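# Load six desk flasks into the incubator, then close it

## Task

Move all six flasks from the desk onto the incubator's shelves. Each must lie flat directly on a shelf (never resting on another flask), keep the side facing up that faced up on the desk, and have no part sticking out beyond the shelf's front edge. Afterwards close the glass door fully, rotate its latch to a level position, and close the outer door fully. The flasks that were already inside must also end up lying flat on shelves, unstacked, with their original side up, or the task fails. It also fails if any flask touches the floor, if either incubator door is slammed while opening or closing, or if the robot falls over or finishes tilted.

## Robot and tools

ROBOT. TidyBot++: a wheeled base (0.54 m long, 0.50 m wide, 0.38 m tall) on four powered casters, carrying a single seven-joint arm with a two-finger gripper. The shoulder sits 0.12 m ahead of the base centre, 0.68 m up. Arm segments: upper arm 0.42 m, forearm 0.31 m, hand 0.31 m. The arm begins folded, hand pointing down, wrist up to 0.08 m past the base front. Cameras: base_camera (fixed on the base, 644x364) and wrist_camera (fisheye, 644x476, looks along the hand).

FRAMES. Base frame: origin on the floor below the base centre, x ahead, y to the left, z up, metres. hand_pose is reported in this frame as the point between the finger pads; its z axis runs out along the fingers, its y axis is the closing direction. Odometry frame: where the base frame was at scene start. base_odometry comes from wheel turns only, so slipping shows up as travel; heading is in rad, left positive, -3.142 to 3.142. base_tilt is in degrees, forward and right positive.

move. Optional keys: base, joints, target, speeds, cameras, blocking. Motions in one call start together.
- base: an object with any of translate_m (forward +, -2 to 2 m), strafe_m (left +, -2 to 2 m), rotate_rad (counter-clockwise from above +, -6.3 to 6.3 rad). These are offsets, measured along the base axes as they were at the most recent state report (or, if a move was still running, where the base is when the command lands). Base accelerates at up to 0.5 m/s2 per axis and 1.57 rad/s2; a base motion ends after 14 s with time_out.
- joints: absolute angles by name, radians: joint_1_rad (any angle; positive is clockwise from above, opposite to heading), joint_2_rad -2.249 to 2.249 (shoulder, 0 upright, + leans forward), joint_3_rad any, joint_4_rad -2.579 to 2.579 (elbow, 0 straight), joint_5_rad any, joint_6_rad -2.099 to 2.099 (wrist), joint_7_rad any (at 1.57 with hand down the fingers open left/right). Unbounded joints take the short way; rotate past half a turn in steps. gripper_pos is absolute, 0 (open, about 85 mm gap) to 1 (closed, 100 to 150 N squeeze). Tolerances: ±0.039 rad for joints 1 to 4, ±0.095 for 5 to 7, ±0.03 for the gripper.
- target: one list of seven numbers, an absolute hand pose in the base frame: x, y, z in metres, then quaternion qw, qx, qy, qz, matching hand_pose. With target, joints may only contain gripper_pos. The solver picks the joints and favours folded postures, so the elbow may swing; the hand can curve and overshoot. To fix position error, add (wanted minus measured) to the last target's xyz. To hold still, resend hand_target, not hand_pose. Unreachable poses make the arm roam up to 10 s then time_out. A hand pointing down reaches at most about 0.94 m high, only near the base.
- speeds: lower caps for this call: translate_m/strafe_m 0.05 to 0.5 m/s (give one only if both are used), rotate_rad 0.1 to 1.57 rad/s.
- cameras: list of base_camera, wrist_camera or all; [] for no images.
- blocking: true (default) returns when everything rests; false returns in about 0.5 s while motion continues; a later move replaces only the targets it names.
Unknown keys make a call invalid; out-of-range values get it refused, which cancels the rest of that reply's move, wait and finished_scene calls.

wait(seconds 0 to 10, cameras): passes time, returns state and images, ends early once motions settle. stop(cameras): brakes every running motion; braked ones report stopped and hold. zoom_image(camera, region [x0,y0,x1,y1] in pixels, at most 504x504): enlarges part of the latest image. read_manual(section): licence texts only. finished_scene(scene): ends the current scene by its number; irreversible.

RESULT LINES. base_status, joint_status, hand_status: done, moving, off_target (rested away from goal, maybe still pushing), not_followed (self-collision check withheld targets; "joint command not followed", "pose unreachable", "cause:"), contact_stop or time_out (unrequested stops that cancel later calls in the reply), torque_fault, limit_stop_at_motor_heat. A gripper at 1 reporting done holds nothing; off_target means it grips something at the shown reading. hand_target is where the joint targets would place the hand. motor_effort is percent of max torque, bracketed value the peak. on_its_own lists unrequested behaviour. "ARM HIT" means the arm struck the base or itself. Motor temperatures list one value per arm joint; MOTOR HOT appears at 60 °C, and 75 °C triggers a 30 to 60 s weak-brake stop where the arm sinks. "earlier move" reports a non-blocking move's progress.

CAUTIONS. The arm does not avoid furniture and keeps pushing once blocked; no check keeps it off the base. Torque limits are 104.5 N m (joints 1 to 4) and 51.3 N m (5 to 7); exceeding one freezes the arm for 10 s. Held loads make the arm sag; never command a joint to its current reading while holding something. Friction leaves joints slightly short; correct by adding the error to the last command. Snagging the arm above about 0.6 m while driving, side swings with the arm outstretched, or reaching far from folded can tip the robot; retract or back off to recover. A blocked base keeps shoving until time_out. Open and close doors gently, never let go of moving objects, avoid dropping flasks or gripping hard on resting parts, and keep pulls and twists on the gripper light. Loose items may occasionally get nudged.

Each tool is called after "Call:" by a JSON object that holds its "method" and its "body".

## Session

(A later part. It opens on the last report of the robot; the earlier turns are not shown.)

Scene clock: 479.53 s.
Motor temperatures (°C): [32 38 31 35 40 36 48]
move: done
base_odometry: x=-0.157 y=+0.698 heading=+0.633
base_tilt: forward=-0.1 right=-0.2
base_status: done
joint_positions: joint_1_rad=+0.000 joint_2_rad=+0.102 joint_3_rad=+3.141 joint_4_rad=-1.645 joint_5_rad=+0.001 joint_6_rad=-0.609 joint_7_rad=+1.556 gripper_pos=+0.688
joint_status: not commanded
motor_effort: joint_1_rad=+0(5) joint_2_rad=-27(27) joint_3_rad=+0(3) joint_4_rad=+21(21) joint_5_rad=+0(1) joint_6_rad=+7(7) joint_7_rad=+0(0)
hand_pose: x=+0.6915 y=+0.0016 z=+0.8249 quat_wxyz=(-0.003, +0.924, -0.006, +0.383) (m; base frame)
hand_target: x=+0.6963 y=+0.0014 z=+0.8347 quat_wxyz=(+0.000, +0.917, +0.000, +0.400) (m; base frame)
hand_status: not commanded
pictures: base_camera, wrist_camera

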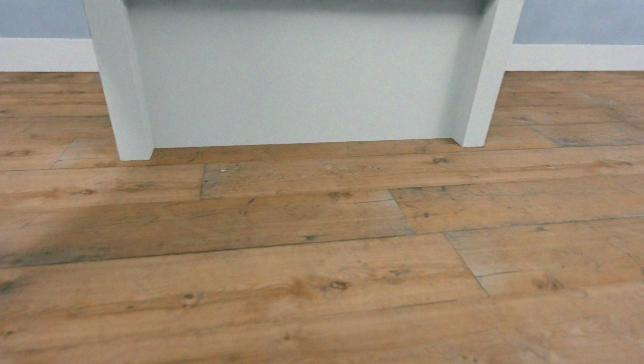

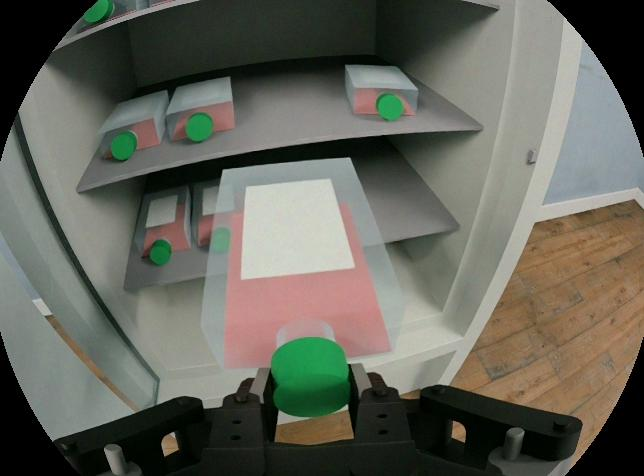

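Call:
{"method": "move", "body": {"base": {"translate_m":0.2}, "speeds": {"translate_m":0.15}}}

Scene clock: 481.63 s.
Motor temperatures (°C): [32 38 31 35 40 36 48]
move: done
base_odometry: x=+0.005 y=+0.816 heading=+0.632
base_tilt: forward=-0.1 right=-0.2
base_status: done
joint_positions: joint_1_rad=+0.000 joint_2_rad=+0.103 joint_3_rad=+3.141 joint_4_rad=-1.646 joint_5_rad=+0.001 joint_6_rad=-0.609 joint_7_rad=+1.556 gripper_pos=+0.688
joint_status: not commanded
motor_effort: joint_1_rad=+1(2) joint_2_rad=-27(30) joint_3_rad=+0(1) joint_4_rad=+21(22) joint_5_rad=+0(1) joint_6_rad=+7(8) joint_7_rad=+0(0)
hand_pose: x=+0.6916 y=+0.0016 z=+0.8241 quat_wxyz=(-0.003, +0.924, -0.006, +0.382) (m; base frame)
hand_target: x=+0.6963 y=+0.0014 z=+0.8347 quat_wxyz=(+0.000, +0.917, +0.000, +0.400) (m; base frame)
hand_status: not commanded
pictures: base_camera, wrist_camera

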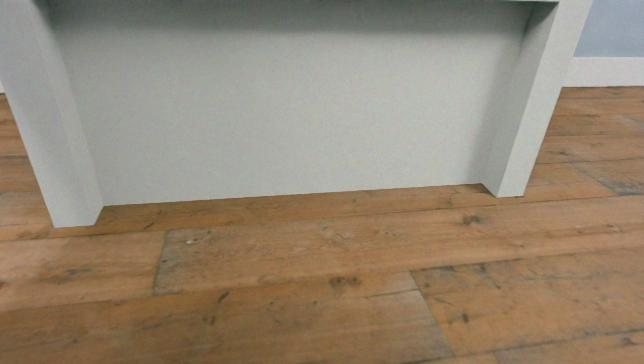

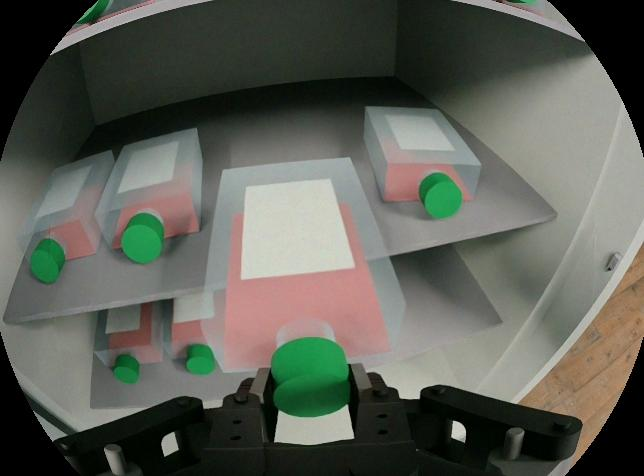

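Call:
{"method": "move", "body": {"base": {"translate_m":0.06}, "speeds": {"translate_m":0.1}}}

Scene clock: 483.00 s.
Motor temperatures (°C): [32 38 31 35 40 36 48]
move: done
base_odometry: x=+0.054 y=+0.852 heading=+0.632
base_tilt: forward=-0.1 right=-0.2
base_status: done
joint_positions: joint_1_rad=+0.000 joint_2_rad=+0.104 joint_3_rad=+3.141 joint_4_rad=-1.646 joint_5_rad=+0.001 joint_6_rad=-0.609 joint_7_rad=+1.556 gripper_pos=+0.688
joint_status: not commanded
motor_effort: joint_1_rad=+1(3) joint_2_rad=-26(30) joint_3_rad=+0(1) joint_4_rad=+20(22) joint_5_rad=+0(1) joint_6_rad=+7(8) joint_7_rad=+0(0)
hand_pose: x=+0.6916 y=+0.0016 z=+0.8237 quat_wxyz=(-0.003, +0.924, -0.006, +0.382) (m; base frame)
hand_target: x=+0.6963 y=+0.0014 z=+0.8347 quat_wxyz=(+0.000, +0.917, +0.000, +0.400) (m; base frame)
hand_status: not commanded
pictures: base_camera, wrist_camera

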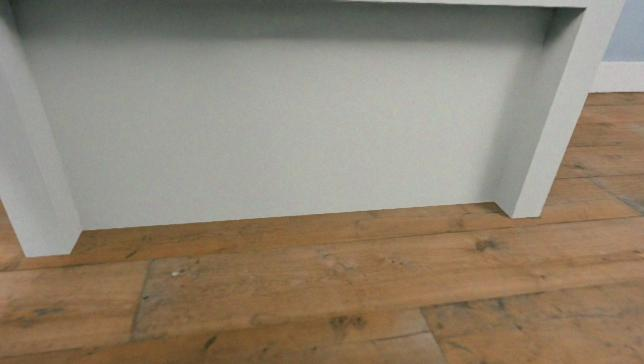

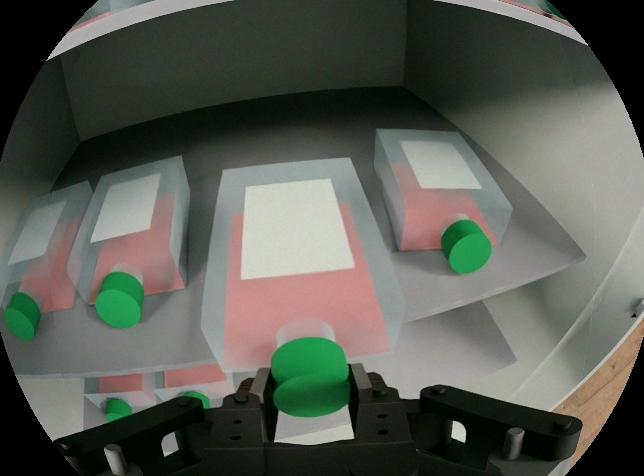

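Call:
{"method": "move", "body": {}}

Scene clock: 485.17 s.
Motor temperatures (°C): [32 38 31 35 40 36 48]
base_odometry: x=+0.054 y=+0.852 heading=+0.632
base_tilt: forward=-0.1 right=-0.2
base_status: done
joint_positions: joint_1_rad=+0.000 joint_2_rad=+0.104 joint_3_rad=+3.141 joint_4_rad=-1.646 joint_5_rad=+0.001 joint_6_rad=-0.609 joint_7_rad=+1.556 gripper_pos=+0.688
joint_status: not commanded
motor_effort: joint_1_rad=+1(3) joint_2_rad=-27(30) joint_3_rad=+0(1) joint_4_rad=+20(22) joint_5_rad=+0(1) joint_6_rad=+7(8) joint_7_rad=+0(0)
hand_pose: x=+0.6916 y=+0.0016 z=+0.8237 quat_wxyz=(-0.003, +0.924, -0.006, +0.382) (m; base frame)
hand_target: x=+0.6963 y=+0.0014 z=+0.8347 quat_wxyz=(+0.000, +0.917, +0.000, +0.400) (m; base frame)
hand_status: not commanded
pictures: base_camera, wrist_camera

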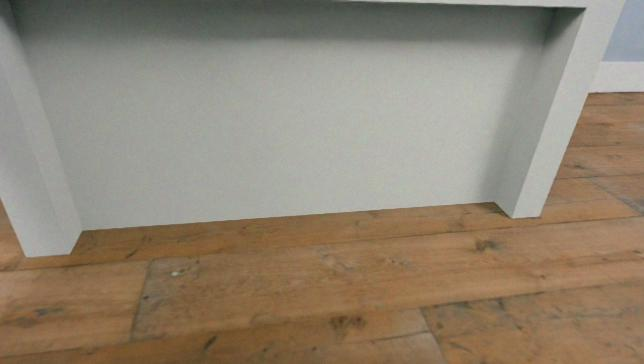

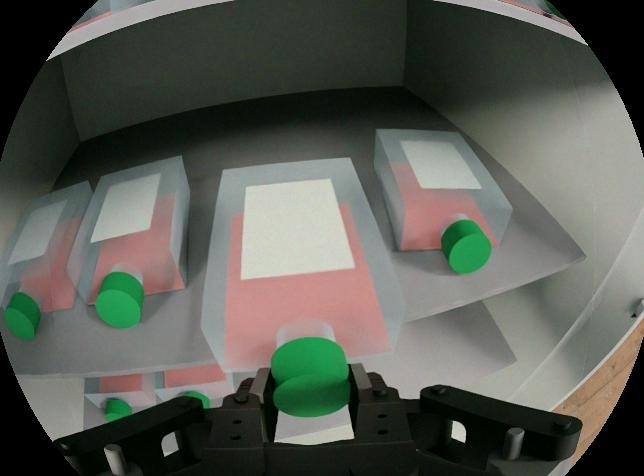

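Call:
{"method": "move", "body": {"base": {"translate_m": 0.05, "strafe_m": 0.006}, "speeds": {"translate_m": 0.06}}}

Scene clock: 486.67 s.
Motor temperatures (°C): [32 38 31 35 40 36 48]
move: done
base_odometry: x=+0.091 y=+0.886 heading=+0.632
base_tilt: forward=-0.1 right=-0.2
base_status: done
joint_positions: joint_1_rad=+0.000 joint_2_rad=+0.104 joint_3_rad=+3.141 joint_4_rad=-1.646 joint_5_rad=+0.001 joint_6_rad=-0.609 joint_7_rad=+1.556 gripper_pos=+0.688
joint_status: not commanded
motor_effort: joint_1_rad=+1(3) joint_2_rad=-27(30) joint_3_rad=+0(1) joint_4_rad=+21(22) joint_5_rad=-1(1) joint_6_rad=+7(8) joint_7_rad=+0(0)
hand_pose: x=+0.6916 y=+0.0016 z=+0.8239 quat_wxyz=(-0.003, +0.924, -0.006, +0.382) (m; base frame)
hand_target: x=+0.6963 y=+0.0014 z=+0.8347 quat_wxyz=(+0.000, +0.917, +0.000, +0.400) (m; base frame)
hand_status: not commanded
pictures: base_camera, wrist_camera

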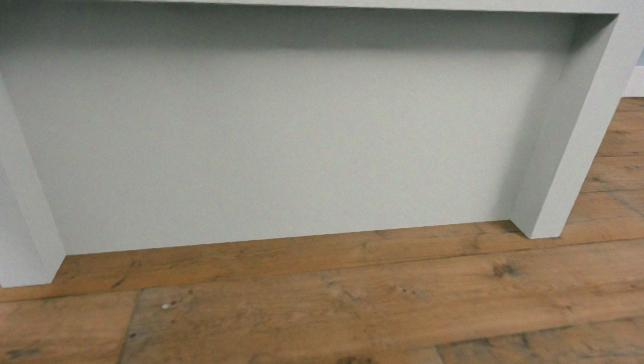

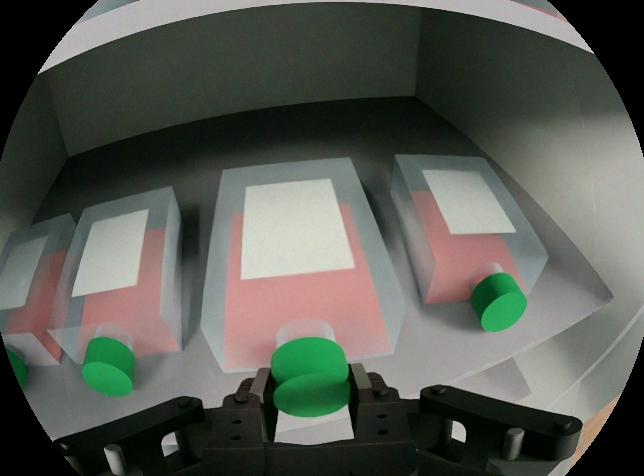

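Call:
{"method": "move", "body": {"joints": {"joint_2_rad": 0.107, "joint_4_rad": -1.725, "joint_6_rad": -0.48}}}

Call:
{"method": "move", "body": {"joints": {"joint_2_rad": 0.117, "joint_4_rad": -1.747, "joint_6_rad": -0.45}}}

Call:
{"method": "move", "body": {"joints": {"joint_2_rad": 0.122, "joint_4_rad": -1.755, "joint_6_rad": -0.435}}}

Scene clock: 488.73 s.
Motor temperatures (°C): [32 38 31 35 40 36 48]
move: done
base_odometry: x=+0.091 y=+0.886 heading=+0.632
base_tilt: forward=-0.1 right=-0.2
base_status: not commanded
joint_positions: joint_1_rad=+0.000 joint_2_rad=+0.106 joint_3_rad=+3.141 joint_4_rad=-1.717 joint_5_rad=+0.001 joint_6_rad=-0.527 joint_7_rad=+1.556 gripper_pos=+0.688
joint_status: all done
motor_effort: joint_1_rad=+1(2) joint_2_rad=-27(28) joint_3_rad=+0(0) joint_4_rad=+20(22) joint_5_rad=+0(1) joint_6_rad=+7(8) joint_7_rad=+0(0)
hand_pose: x=+0.6896 y=+0.0017 z=+0.8031 quat_wxyz=(-0.003, +0.923, -0.006, +0.386) (m; base frame)
hand_target: x=+0.6973 y=+0.0013 z=+0.8088 quat_wxyz=(+0.000, +0.915, +0.000, +0.403) (m; base frame)
hand_status: not commanded
pictures: base_camera, wrist_camera

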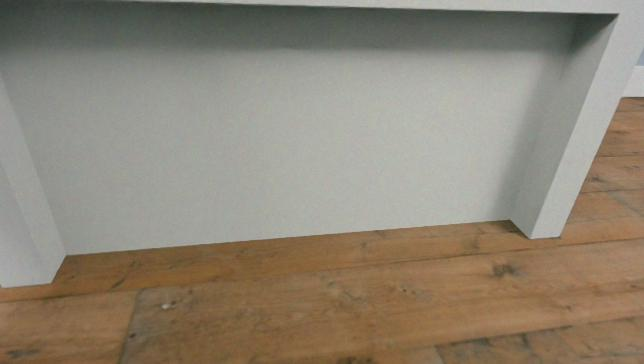

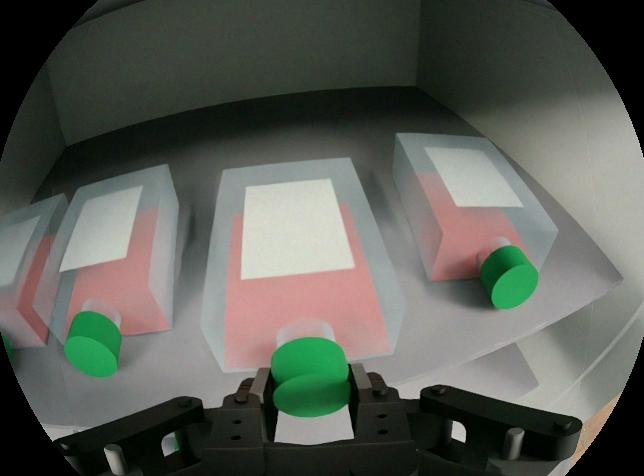

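Scene clock: 489.37 s.
Motor temperatures (°C): [32 38 31 35 40 36 48]
move: done
base_odometry: x=+0.091 y=+0.886 heading=+0.632
base_tilt: forward=-0.1 right=-0.2
base_status: not commanded
joint_positions: joint_1_rad=+0.000 joint_2_rad=+0.110 joint_3_rad=+3.141 joint_4_rad=-1.737 joint_5_rad=+0.001 joint_6_rad=-0.494 joint_7_rad=+1.556 gripper_pos=+0.688
joint_status: all done
motor_effort: joint_1_rad=+2(2) joint_2_rad=-27(27) joint_3_rad=+0(0) joint_4_rad=+20(21) joint_5_rad=-1(1) joint_6_rad=+7(8) joint_7_rad=+0(0)
hand_pose: x=+0.6911 y=+0.0017 z=+0.7977 quat_wxyz=(-0.003, +0.921, -0.006, +0.390) (m; base frame)
hand_target: x=+0.6983 y=+0.0013 z=+0.7982 quat_wxyz=(+0.000, +0.916, +0.000, +0.402) (m; base frame)
hand_status: not commanded
pictures: base_camera, wrist_camera

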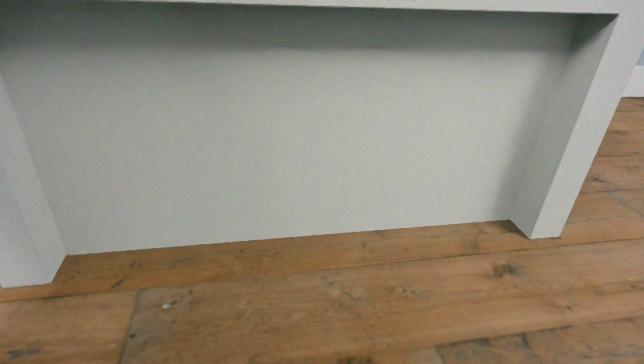

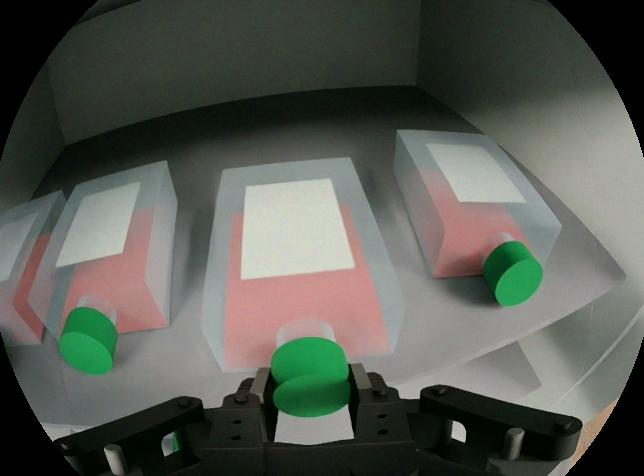

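Scene clock: 489.90 s.
Motor temperatures (°C): [32 38 31 35 40 36 48]
move: done
base_odometry: x=+0.091 y=+0.886 heading=+0.632
base_tilt: forward=-0.1 right=-0.2
base_status: not commanded
joint_positions: joint_1_rad=+0.000 joint_2_rad=+0.111 joint_3_rad=+3.141 joint_4_rad=-1.743 joint_5_rad=+0.001 joint_6_rad=-0.479 joint_7_rad=+1.556 gripper_pos=+0.688
joint_status: all done
motor_effort: joint_1_rad=+1(2) joint_2_rad=-26(27) joint_3_rad=+0(0) joint_4_rad=+20(20) joint_5_rad=-1(1) joint_6_rad=+7(7) joint_7_rad=+0(0)
hand_pose: x=+0.6926 y=+0.0017 z=+0.7975 quat_wxyz=(-0.003, +0.919, -0.006, +0.394) (m; base frame)
hand_target: x=+0.6996 y=+0.0013 z=+0.7945 quat_wxyz=(+0.000, +0.915, +0.000, +0.403) (m; base frame)
hand_status: not commanded
pictures: base_camera, wrist_camera

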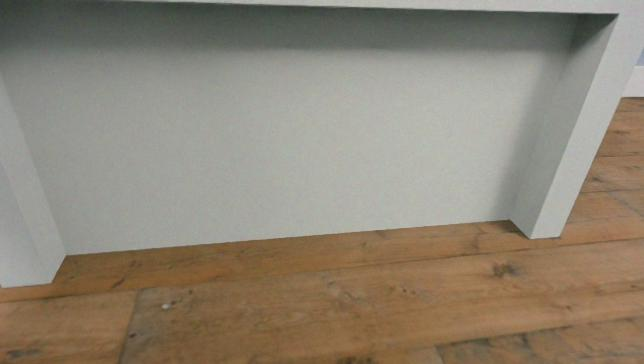

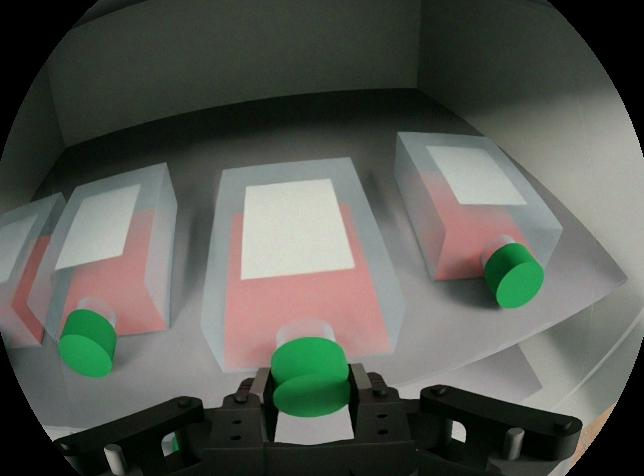

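Call:
{"method": "move", "body": {"joints": {"joint_2_rad": 0.105, "joint_4_rad": -1.725, "joint_6_rad": -0.48}, "cameras": []}}

Call:
{"method": "move", "body": {"base": {"translate_m": 0.03}, "speeds": {"translate_m": 0.06}}}

Call:
{"method": "move", "body": {"joints": {"joint_2_rad": 0.124, "joint_4_rad": -1.757, "joint_6_rad": -0.43}}}

Scene clock: 490.90 s.
Motor temperatures (°C): [32 38 31 35 40 36 48]
move: done
base_odometry: x=+0.091 y=+0.886 heading=+0.632
base_tilt: forward=-0.1 right=-0.2
base_status: not commanded
joint_positions: joint_1_rad=+0.000 joint_2_rad=+0.111 joint_3_rad=+3.141 joint_4_rad=-1.729 joint_5_rad=+0.001 joint_6_rad=-0.484 joint_7_rad=+1.556 gripper_pos=+0.688
joint_status: all done
motor_effort: joint_1_rad=+1(2) joint_2_rad=-27(27) joint_3_rad=+0(0) joint_4_rad=+21(22) joint_5_rad=+0(1) joint_6_rad=+7(7) joint_7_rad=+0(0)
hand_pose: x=+0.6958 y=+0.0017 z=+0.8038 quat_wxyz=(-0.003, +0.917, -0.006, +0.398) (m; base frame)
hand_target: x=+0.6970 y=+0.0013 z=+0.8100 quat_wxyz=(+0.000, +0.915, +0.000, +0.404) (m; base frame)
hand_status: not commanded
pictures: none
No camera images: "cameras" was empty.

Scene clock: 491.87 s.
Motor temperatures (°C): [32 38 31 35 40 36 48]
move: done
base_odometry: x=+0.115 y=+0.904 heading=+0.632
base_tilt: forward=-0.1 right=-0.2
base_status: done
joint_positions: joint_1_rad=+0.000 joint_2_rad=+0.112 joint_3_rad=+3.141 joint_4_rad=-1.729 joint_5_rad=+0.001 joint_6_rad=-0.484 joint_7_rad=+1.556 gripper_pos=+0.688
joint_status: not commanded
motor_effort: joint_1_rad=+2(3) joint_2_rad=-27(30) joint_3_rad=+0(2) joint_4_rad=+20(21) joint_5_rad=+0(1) joint_6_rad=+7(8) joint_7_rad=+0(0)
hand_pose: x=+0.6960 y=+0.0017 z=+0.8032 quat_wxyz=(-0.003, +0.918, -0.006, +0.397) (m; base frame)
hand_target: x=+0.6970 y=+0.0013 z=+0.8100 quat_wxyz=(+0.000, +0.915, +0.000, +0.404) (m; base frame)
hand_status: not commanded
pictures: base_camera, wrist_camera

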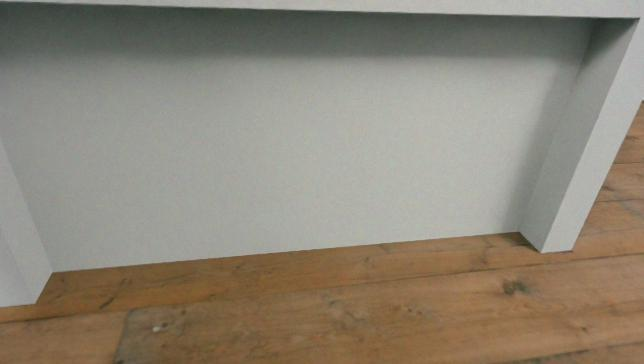

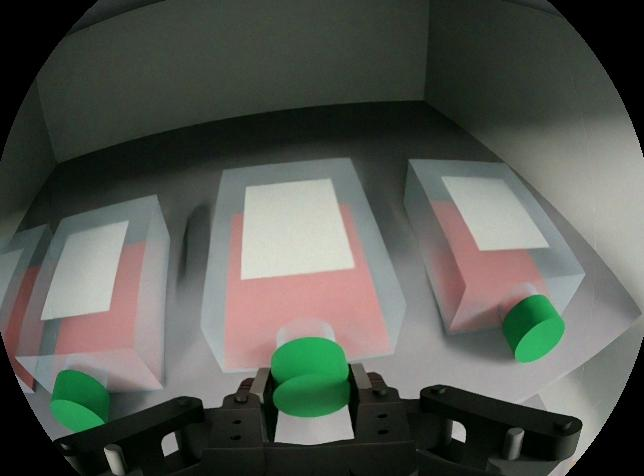

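Scene clock: 492.50 s.
Motor temperatures (°C): [32 38 31 35 40 36 48]
move: done
base_odometry: x=+0.115 y=+0.904 heading=+0.632
base_tilt: forward=-0.1 right=-0.2
base_status: not commanded
joint_positions: joint_1_rad=+0.000 joint_2_rad=+0.116 joint_3_rad=+3.141 joint_4_rad=-1.748 joint_5_rad=+0.001 joint_6_rad=-0.456 joint_7_rad=+1.556 gripper_pos=+0.688
joint_status: all done
motor_effort: joint_1_rad=+1(2) joint_2_rad=-25(28) joint_3_rad=+0(1) joint_4_rad=+20(21) joint_5_rad=-1(1) joint_6_rad=+7(8) joint_7_rad=+0(0)
hand_pose: x=+0.6965 y=+0.0017 z=+0.7970 quat_wxyz=(-0.003, +0.917, -0.006, +0.399) (m; base frame)
hand_target: x=+0.7002 y=+0.0013 z=+0.7934 quat_wxyz=(+0.000, +0.915, +0.000, +0.403) (m; base frame)
hand_status: not commanded
pictures: base_camera, wrist_camera

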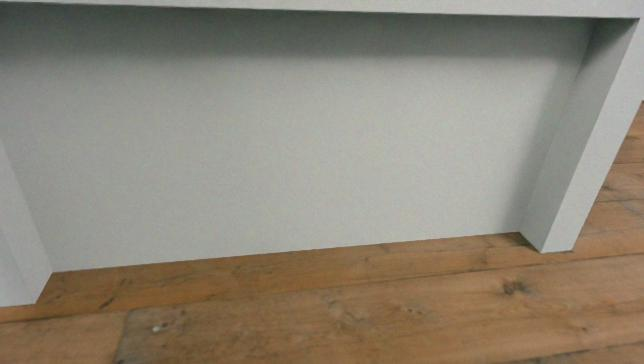

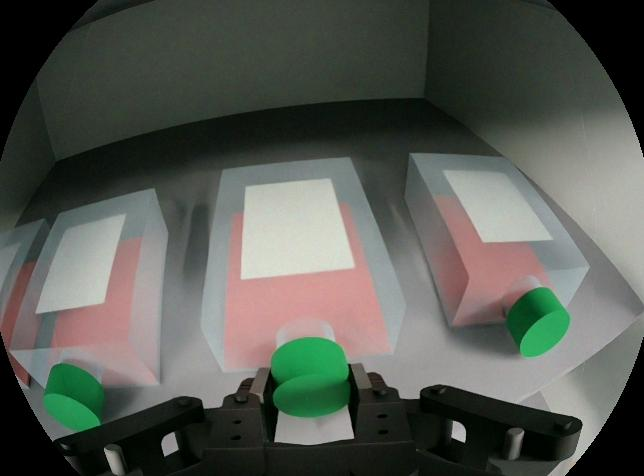

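Call:
{"method": "move", "body": {"joints": {"joint_2_rad": 0.118, "joint_4_rad": -1.752, "joint_6_rad": -0.44, "gripper_pos": 0.5}, "cameras": []}}

Call:
{"method": "move", "body": {"base": {"translate_m": -0.12}, "speeds": {"translate_m": 0.1}}}

Scene clock: 493.40 s.
Motor temperatures (°C): [32 38 31 35 40 36 48]
move: done
base_odometry: x=+0.115 y=+0.904 heading=+0.632
base_tilt: forward=-0.1 right=-0.2
base_status: not commanded
joint_positions: joint_1_rad=+0.000 joint_2_rad=+0.116 joint_3_rad=+3.141 joint_4_rad=-1.748 joint_5_rad=+0.001 joint_6_rad=-0.456 joint_7_rad=+1.556 gripper_pos=+0.500
joint_status: all done
motor_effort: joint_1_rad=+1(2) joint_2_rad=-26(26) joint_3_rad=+0(1) joint_4_rad=+20(20) joint_5_rad=+0(1) joint_6_rad=+6(7) joint_7_rad=+0(0)
hand_pose: x=+0.6965 y=+0.0017 z=+0.7970 quat_wxyz=(-0.003, +0.917, -0.006, +0.399) (m; base frame)
hand_target: x=+0.6990 y=+0.0013 z=+0.7973 quat_wxyz=(+0.000, +0.915, +0.000, +0.404) (m; base frame)
hand_status: not commanded
pictures: none
No camera images: "cameras" was empty.

Scene clock: 495.10 s.
Motor temperatures (°C): [32 38 31 35 40 36 48]
move: done
base_odometry: x=+0.018 y=+0.833 heading=+0.632
base_tilt: forward=-0.1 right=-0.2
base_status: done
joint_positions: joint_1_rad=+0.000 joint_2_rad=+0.118 joint_3_rad=+3.141 joint_4_rad=-1.748 joint_5_rad=+0.001 joint_6_rad=-0.456 joint_7_rad=+1.556 gripper_pos=+0.500
joint_status: not commanded
motor_effort: joint_1_rad=+1(3) joint_2_rad=-26(30) joint_3_rad=+0(1) joint_4_rad=+19(20) joint_5_rad=+0(1) joint_6_rad=+6(7) joint_7_rad=+0(0)
hand_pose: x=+0.6967 y=+0.0017 z=+0.7957 quat_wxyz=(-0.003, +0.917, -0.006, +0.398) (m; base frame)
hand_target: x=+0.6990 y=+0.0013 z=+0.7973 quat_wxyz=(+0.000, +0.915, +0.000, +0.404) (m; base frame)
hand_status: not commanded
pictures: base_camera, wrist_camera

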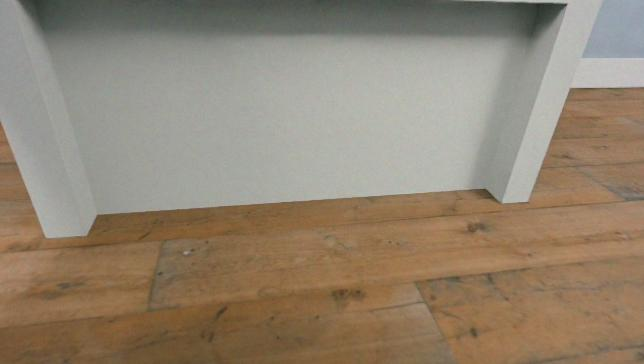

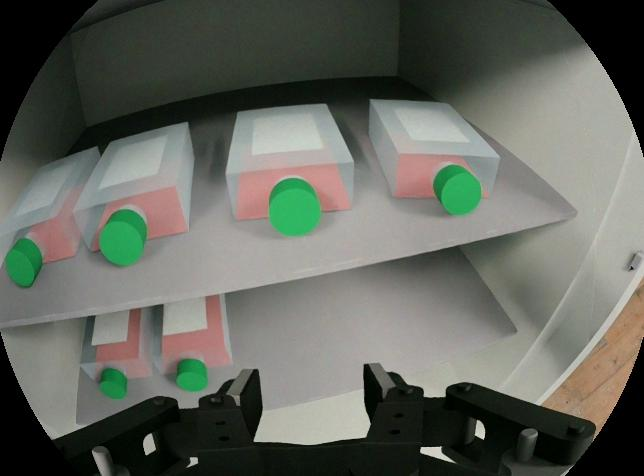

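Call:
{"method": "move", "body": {"base": {"translate_m": -0.55}, "cameras": []}}

Call:
{"method": "move", "body": {"base": {"rotate_rad": 1.9}, "joints": {"joint_2_rad": -0.084, "joint_4_rad": -0.97, "joint_6_rad": -1.4, "gripper_pos": 0.2}}}

Call:
{"method": "move", "body": {"base": {"translate_m": 0.4, "strafe_m": 0.874}}}

Scene clock: 498.17 s.
Motor temperatures (°C): [32 38 31 35 40 36 48]
move: done
base_odometry: x=-0.426 y=+0.508 heading=+0.632
base_tilt: forward=-0.1 right=-0.2
base_status: done
joint_positions: joint_1_rad=+0.000 joint_2_rad=+0.115 joint_3_rad=+3.141 joint_4_rad=-1.748 joint_5_rad=+0.001 joint_6_rad=-0.456 joint_7_rad=+1.556 gripper_pos=+0.500
joint_status: not commanded
motor_effort: joint_1_rad=+2(2) joint_2_rad=-26(29) joint_3_rad=+0(1) joint_4_rad=+20(21) joint_5_rad=+0(1) joint_6_rad=+6(7) joint_7_rad=+0(0)
hand_pose: x=+0.6963 y=+0.0017 z=+0.7975 quat_wxyz=(-0.003, +0.917, -0.006, +0.400) (m; base frame)
hand_target: x=+0.6990 y=+0.0013 z=+0.7973 quat_wxyz=(+0.000, +0.915, +0.000, +0.404) (m; base frame)
hand_status: not commanded
pictures: none
No camera images: "cameras" was empty.

Scene clock: 500.67 s.
Motor temperatures (°C): [32 38 31 35 40 36 48]
move: done
base_odometry: x=-0.426 y=+0.508 heading=+2.531
base_tilt: forward=-0.1 right=-0.2
base_status: done
joint_positions: joint_1_rad=-0.007 joint_2_rad=-0.076 joint_3_rad=+3.135 joint_4_rad=-0.976 joint_5_rad=-0.029 joint_6_rad=-1.354 joint_7_rad=+1.558 gripper_pos=+0.200
joint_status: all done
motor_effort: joint_1_rad=+1(35) joint_2_rad=-16(30) joint_3_rad=+0(34) joint_4_rad=+17(36) joint_5_rad=-1(31) joint_6_rad=+6(25) joint_7_rad=+0(2)
hand_pose: x=+0.5743 y=+0.0165 z=+1.1005 quat_wxyz=(-0.019, +0.903, +0.004, +0.429) (m; base frame)
hand_target: x=+0.5622 y=+0.0014 z=+1.0958 quat_wxyz=(+0.000, +0.910, +0.000, +0.415) (m; base frame)
hand_status: not commanded
pictures: base_camera, wrist_camera

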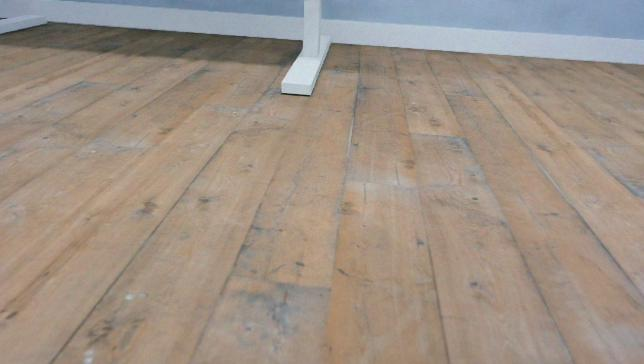

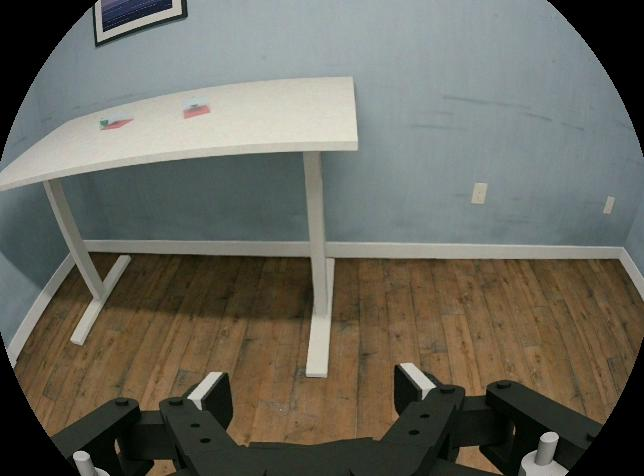

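Scene clock: 503.70 s.
Motor temperatures (°C): [32 38 31 35 40 36 48]
move: done
base_odometry: x=-1.255 y=+0.022 heading=+2.532
base_tilt: forward=-0.1 right=-0.2
base_status: done
joint_positions: joint_1_rad=-0.004 joint_2_rad=-0.077 joint_3_rad=+3.139 joint_4_rad=-0.976 joint_5_rad=-0.029 joint_6_rad=-1.354 joint_7_rad=+1.558 gripper_pos=+0.200
joint_status: not commanded
motor_effort: joint_1_rad=+1(3) joint_2_rad=-16(18) joint_3_rad=+0(2) joint_4_rad=+17(18) joint_5_rad=+0(1) joint_6_rad=+6(7) joint_7_rad=+0(0)
hand_pose: x=+0.5741 y=+0.0132 z=+1.1008 quat_wxyz=(-0.018, +0.903, +0.001, +0.430) (m; base frame)
hand_target: x=+0.5622 y=+0.0014 z=+1.0958 quat_wxyz=(+0.000, +0.910, +0.000, +0.415) (m; base frame)
hand_status: not commanded
pictures: base_camera, wrist_camera

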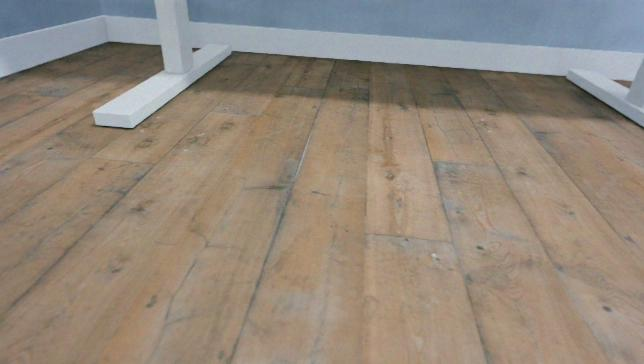

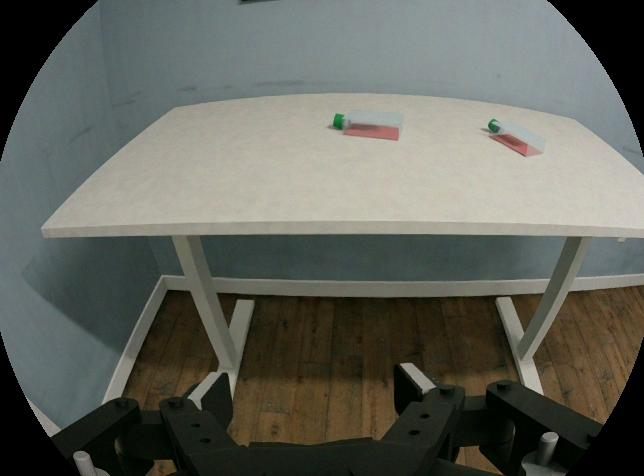

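Call:
{"method": "zoom_image", "body": {"camera": "wrist_camera", "region": [300, 80, 580, 200]}}

Scaled by 1.800.

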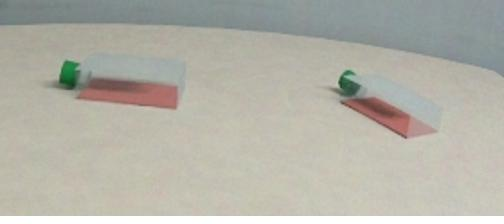

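Call:
{"method": "move", "body": {"base": {"rotate_rad": -0.16}, "joints": {"joint_1_rad": 0, "joint_3_rad": 3.1416, "joint_5_rad": 0, "joint_2_rad": 0.158, "joint_4_rad": -0.742, "joint_6_rad": -1.71, "joint_7_rad": 3.1416, "gripper_pos": 0.4}}}

Call:
{"method": "move", "body": {"base": {"translate_m": 0.46, "strafe_m": 0.174}, "speeds": {"translate_m": 0.3}}}

Scene clock: 512.03 s.
Motor temperatures (°C): [32 38 31 35 40 36 48]
move: done
base_odometry: x=-1.255 y=+0.021 heading=+2.372
base_tilt: forward=-0.1 right=-0.2
base_status: done
joint_positions: joint_1_rad=+0.001 joint_2_rad=+0.149 joint_3_rad=+3.143 joint_4_rad=-0.749 joint_5_rad=-0.029 joint_6_rad=-1.661 joint_7_rad=+3.105 gripper_pos=+0.400
joint_status: all done
motor_effort: joint_1_rad=+1(4) joint_2_rad=-23(25) joint_3_rad=+0(3) joint_4_rad=+15(17) joint_5_rad=+0(2) joint_6_rad=+4(7) joint_7_rad=+0(1)
hand_pose: x=+0.5985 y=+0.0093 z=+1.0336 quat_wxyz=(+0.190, +0.687, +0.668, +0.215) (m; base frame)
hand_target: x=+0.5892 y=+0.0013 z=+1.0244 quat_wxyz=(+0.186, +0.682, +0.682, +0.186) (m; base frame)
hand_status: not commanded
pictures: base_camera, wrist_camera

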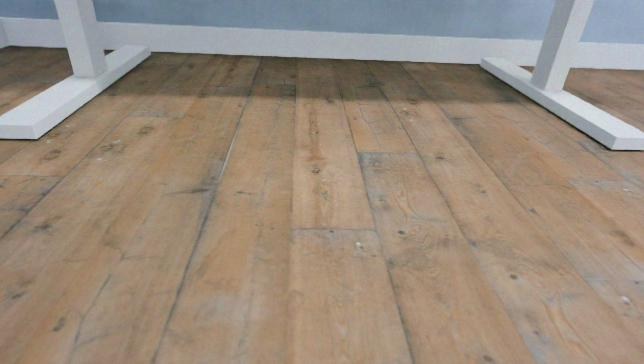

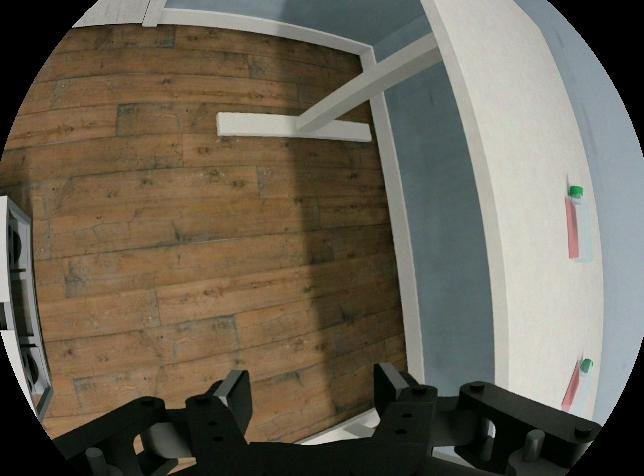

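Scene clock: 514.60 s.
Motor temperatures (°C): [32 38 31 35 40 36 48]
move: done
base_odometry: x=-1.707 y=+0.217 heading=+2.371
base_tilt: forward=-0.1 right=-0.2
base_status: done
joint_positions: joint_1_rad=+0.001 joint_2_rad=+0.161 joint_3_rad=+3.143 joint_4_rad=-0.748 joint_5_rad=-0.029 joint_6_rad=-1.667 joint_7_rad=+3.105 gripper_pos=+0.400
joint_status: not commanded
motor_effort: joint_1_rad=+2(3) joint_2_rad=-23(27) joint_3_rad=+0(1) joint_4_rad=+16(17) joint_5_rad=-1(1) joint_6_rad=+5(5) joint_7_rad=+0(1)
hand_pose: x=+0.6011 y=+0.0093 z=+1.0279 quat_wxyz=(+0.185, +0.688, +0.670, +0.210) (m; base frame)
hand_target: x=+0.5892 y=+0.0013 z=+1.0244 quat_wxyz=(+0.186, +0.682, +0.682, +0.186) (m; base frame)
hand_status: not commanded
pictures: base_camera, wrist_camera

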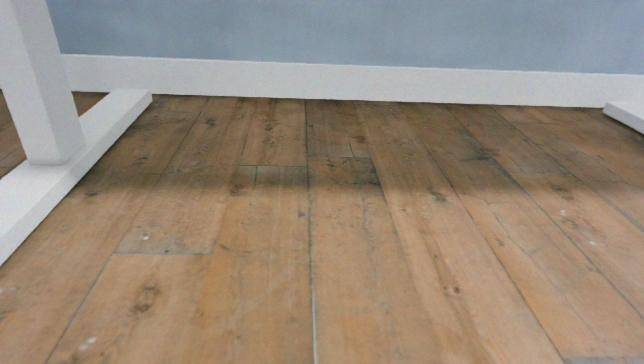

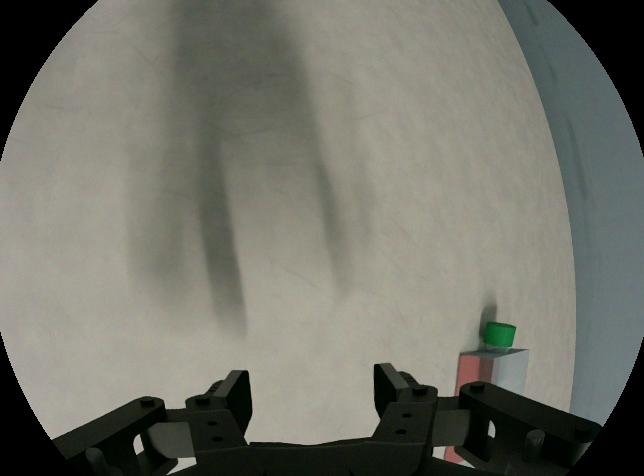

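Call:
{"method": "move", "body": {"base": {"translate_m": 0.1, "strafe_m": -0.02}, "speeds": {"translate_m": 0.2}}}

Scene clock: 516.67 s.
Motor temperatures (°C): [32 38 31 35 40 36 48]
move: done
base_odometry: x=-1.765 y=+0.301 heading=+2.372
base_tilt: forward=-0.1 right=-0.2
base_status: done
joint_positions: joint_1_rad=+0.001 joint_2_rad=+0.163 joint_3_rad=+3.143 joint_4_rad=-0.747 joint_5_rad=-0.029 joint_6_rad=-1.669 joint_7_rad=+3.105 gripper_pos=+0.400
joint_status: not commanded
motor_effort: joint_1_rad=+1(3) joint_2_rad=-23(27) joint_3_rad=+0(1) joint_4_rad=+16(17) joint_5_rad=-1(1) joint_6_rad=+4(5) joint_7_rad=+0(0)
hand_pose: x=+0.6017 y=+0.0093 z=+1.0268 quat_wxyz=(+0.184, +0.688, +0.670, +0.209) (m; base frame)
hand_target: x=+0.5892 y=+0.0013 z=+1.0244 quat_wxyz=(+0.186, +0.682, +0.682, +0.186) (m; base frame)
hand_status: not commanded
pictures: base_camera, wrist_camera

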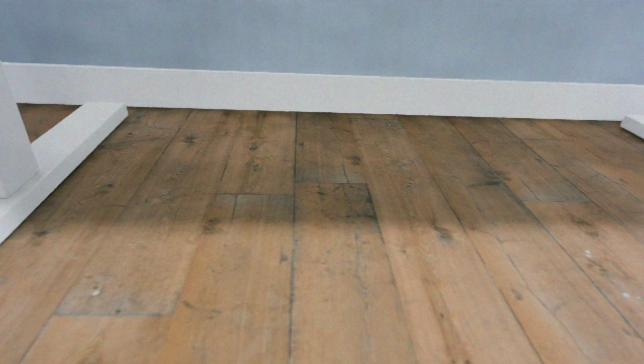

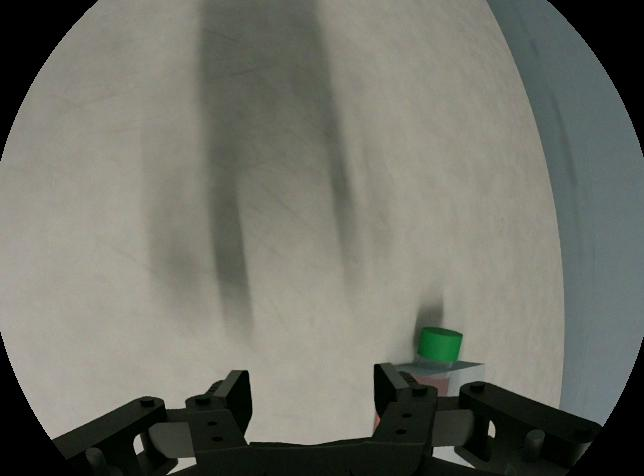

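Call:
{"method": "move", "body": {"joints": {"joint_2_rad": 0.199, "joint_4_rad": -0.85, "joint_6_rad": -1.24}, "base": {"strafe_m": -0.015}}}

Scene clock: 518.77 s.
Motor temperatures (°C): [32 38 31 35 40 36 48]
move: done
base_odometry: x=-1.755 y=+0.312 heading=+2.372
base_tilt: forward=-0.1 right=-0.2
base_status: done
joint_positions: joint_1_rad=+0.003 joint_2_rad=+0.197 joint_3_rad=+3.144 joint_4_rad=-0.835 joint_5_rad=-0.028 joint_6_rad=-1.281 joint_7_rad=+3.106 gripper_pos=+0.400
joint_status: all done
motor_effort: joint_1_rad=+2(4) joint_2_rad=-27(29) joint_3_rad=+0(1) joint_4_rad=+18(19) joint_5_rad=+0(1) joint_6_rad=+6(7) joint_7_rad=+0(0)
hand_pose: x=+0.7006 y=+0.0069 z=+1.0456 quat_wxyz=(+0.270, +0.659, +0.635, +0.299) (m; base frame)
hand_target: x=+0.7091 y=+0.0013 z=+1.0461 quat_wxyz=(+0.292, +0.644, +0.644, +0.292) (m; base frame)
hand_status: not commanded
pictures: base_camera, wrist_camera

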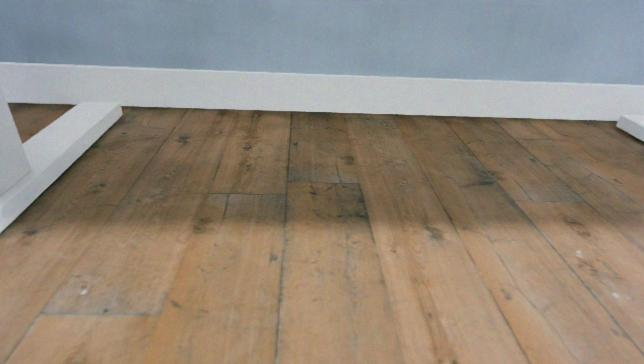

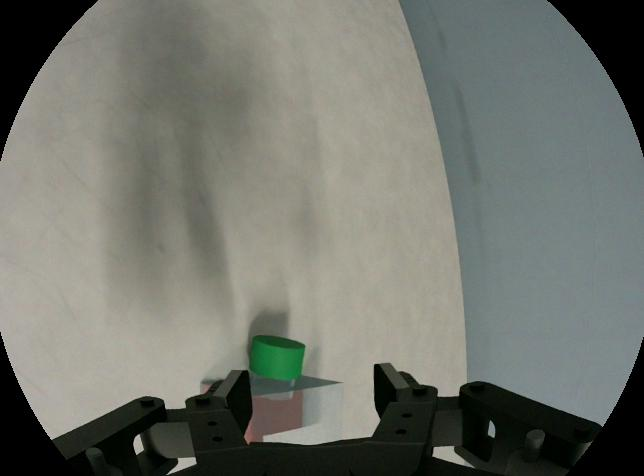

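Call:
{"method": "move", "body": {"base": {"translate_m": 0.025, "strafe_m": -0.004}}}

Call:
{"method": "move", "body": {"joints": {"joint_2_rad": 0.175, "joint_4_rad": -0.985, "joint_6_rad": -1.165, "gripper_pos": 0.4}}}

Scene clock: 520.00 s.
Motor temperatures (°C): [32 38 31 35 40 36 48]
move: done
base_odometry: x=-1.770 y=+0.332 heading=+2.372
base_tilt: forward=-0.1 right=-0.2
base_status: done
joint_positions: joint_1_rad=+0.003 joint_2_rad=+0.207 joint_3_rad=+3.144 joint_4_rad=-0.837 joint_5_rad=-0.028 joint_6_rad=-1.277 joint_7_rad=+3.106 gripper_pos=+0.400
joint_status: not commanded
motor_effort: joint_1_rad=+2(3) joint_2_rad=-28(31) joint_3_rad=+0(1) joint_4_rad=+18(20) joint_5_rad=-1(1) joint_6_rad=+6(7) joint_7_rad=+0(0)
hand_pose: x=+0.7047 y=+0.0070 z=+1.0395 quat_wxyz=(+0.268, +0.660, +0.636, +0.296) (m; base frame)
hand_target: x=+0.7091 y=+0.0013 z=+1.0461 quat_wxyz=(+0.292, +0.644, +0.644, +0.292) (m; base frame)
hand_status: not commanded
pictures: base_camera, wrist_camera

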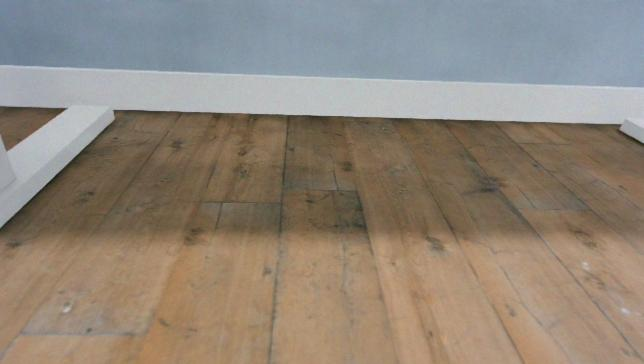

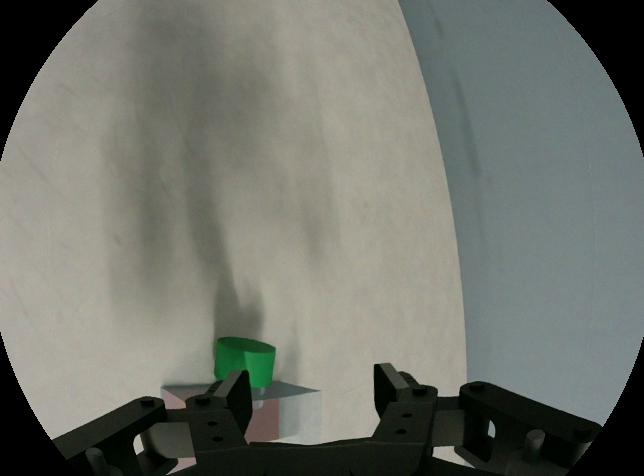

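Scene clock: 521.03 s.
Motor temperatures (°C): [32 38 31 35 40 36 48]
move: off_target
base_odometry: x=-1.770 y=+0.332 heading=+2.372
base_tilt: forward=-0.1 right=-0.2
base_status: not commanded
joint_positions: joint_1_rad=+0.003 joint_2_rad=+0.169 joint_3_rad=+3.144 joint_4_rad=-0.942 joint_5_rad=-0.028 joint_6_rad=-1.185 joint_7_rad=+3.106 gripper_pos=+0.400
joint_status: joint_4_rad off_target (ended at -0.942, target -0.985); the others done
motor_effort: joint_1_rad=+1(2) joint_2_rad=-22(28) joint_3_rad=+0(1) joint_4_rad=+14(19) joint_5_rad=+0(1) joint_6_rad=+3(7) joint_7_rad=+0(0)
hand_pose: x=+0.7043 y=+0.0067 z=+1.0299 quat_wxyz=(+0.276, +0.657, +0.632, +0.304) (m; base frame)
hand_target: x=+0.7073 y=+0.0013 z=+1.0085 quat_wxyz=(+0.281, +0.649, +0.649, +0.281) (m; base frame)
hand_status: not commanded
pictures: base_camera, wrist_camera

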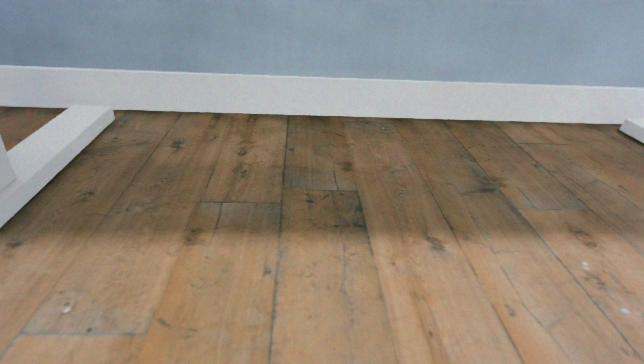

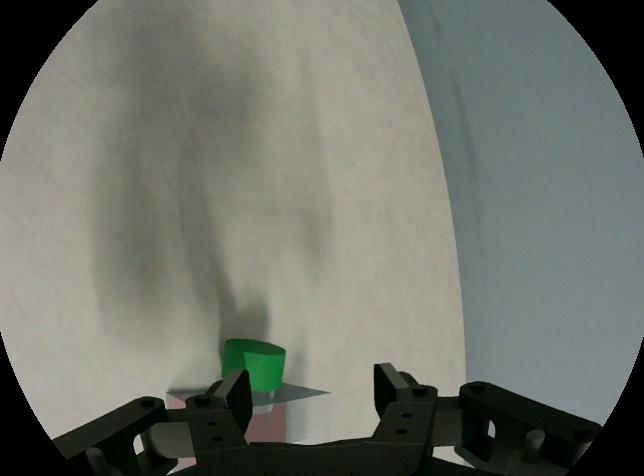

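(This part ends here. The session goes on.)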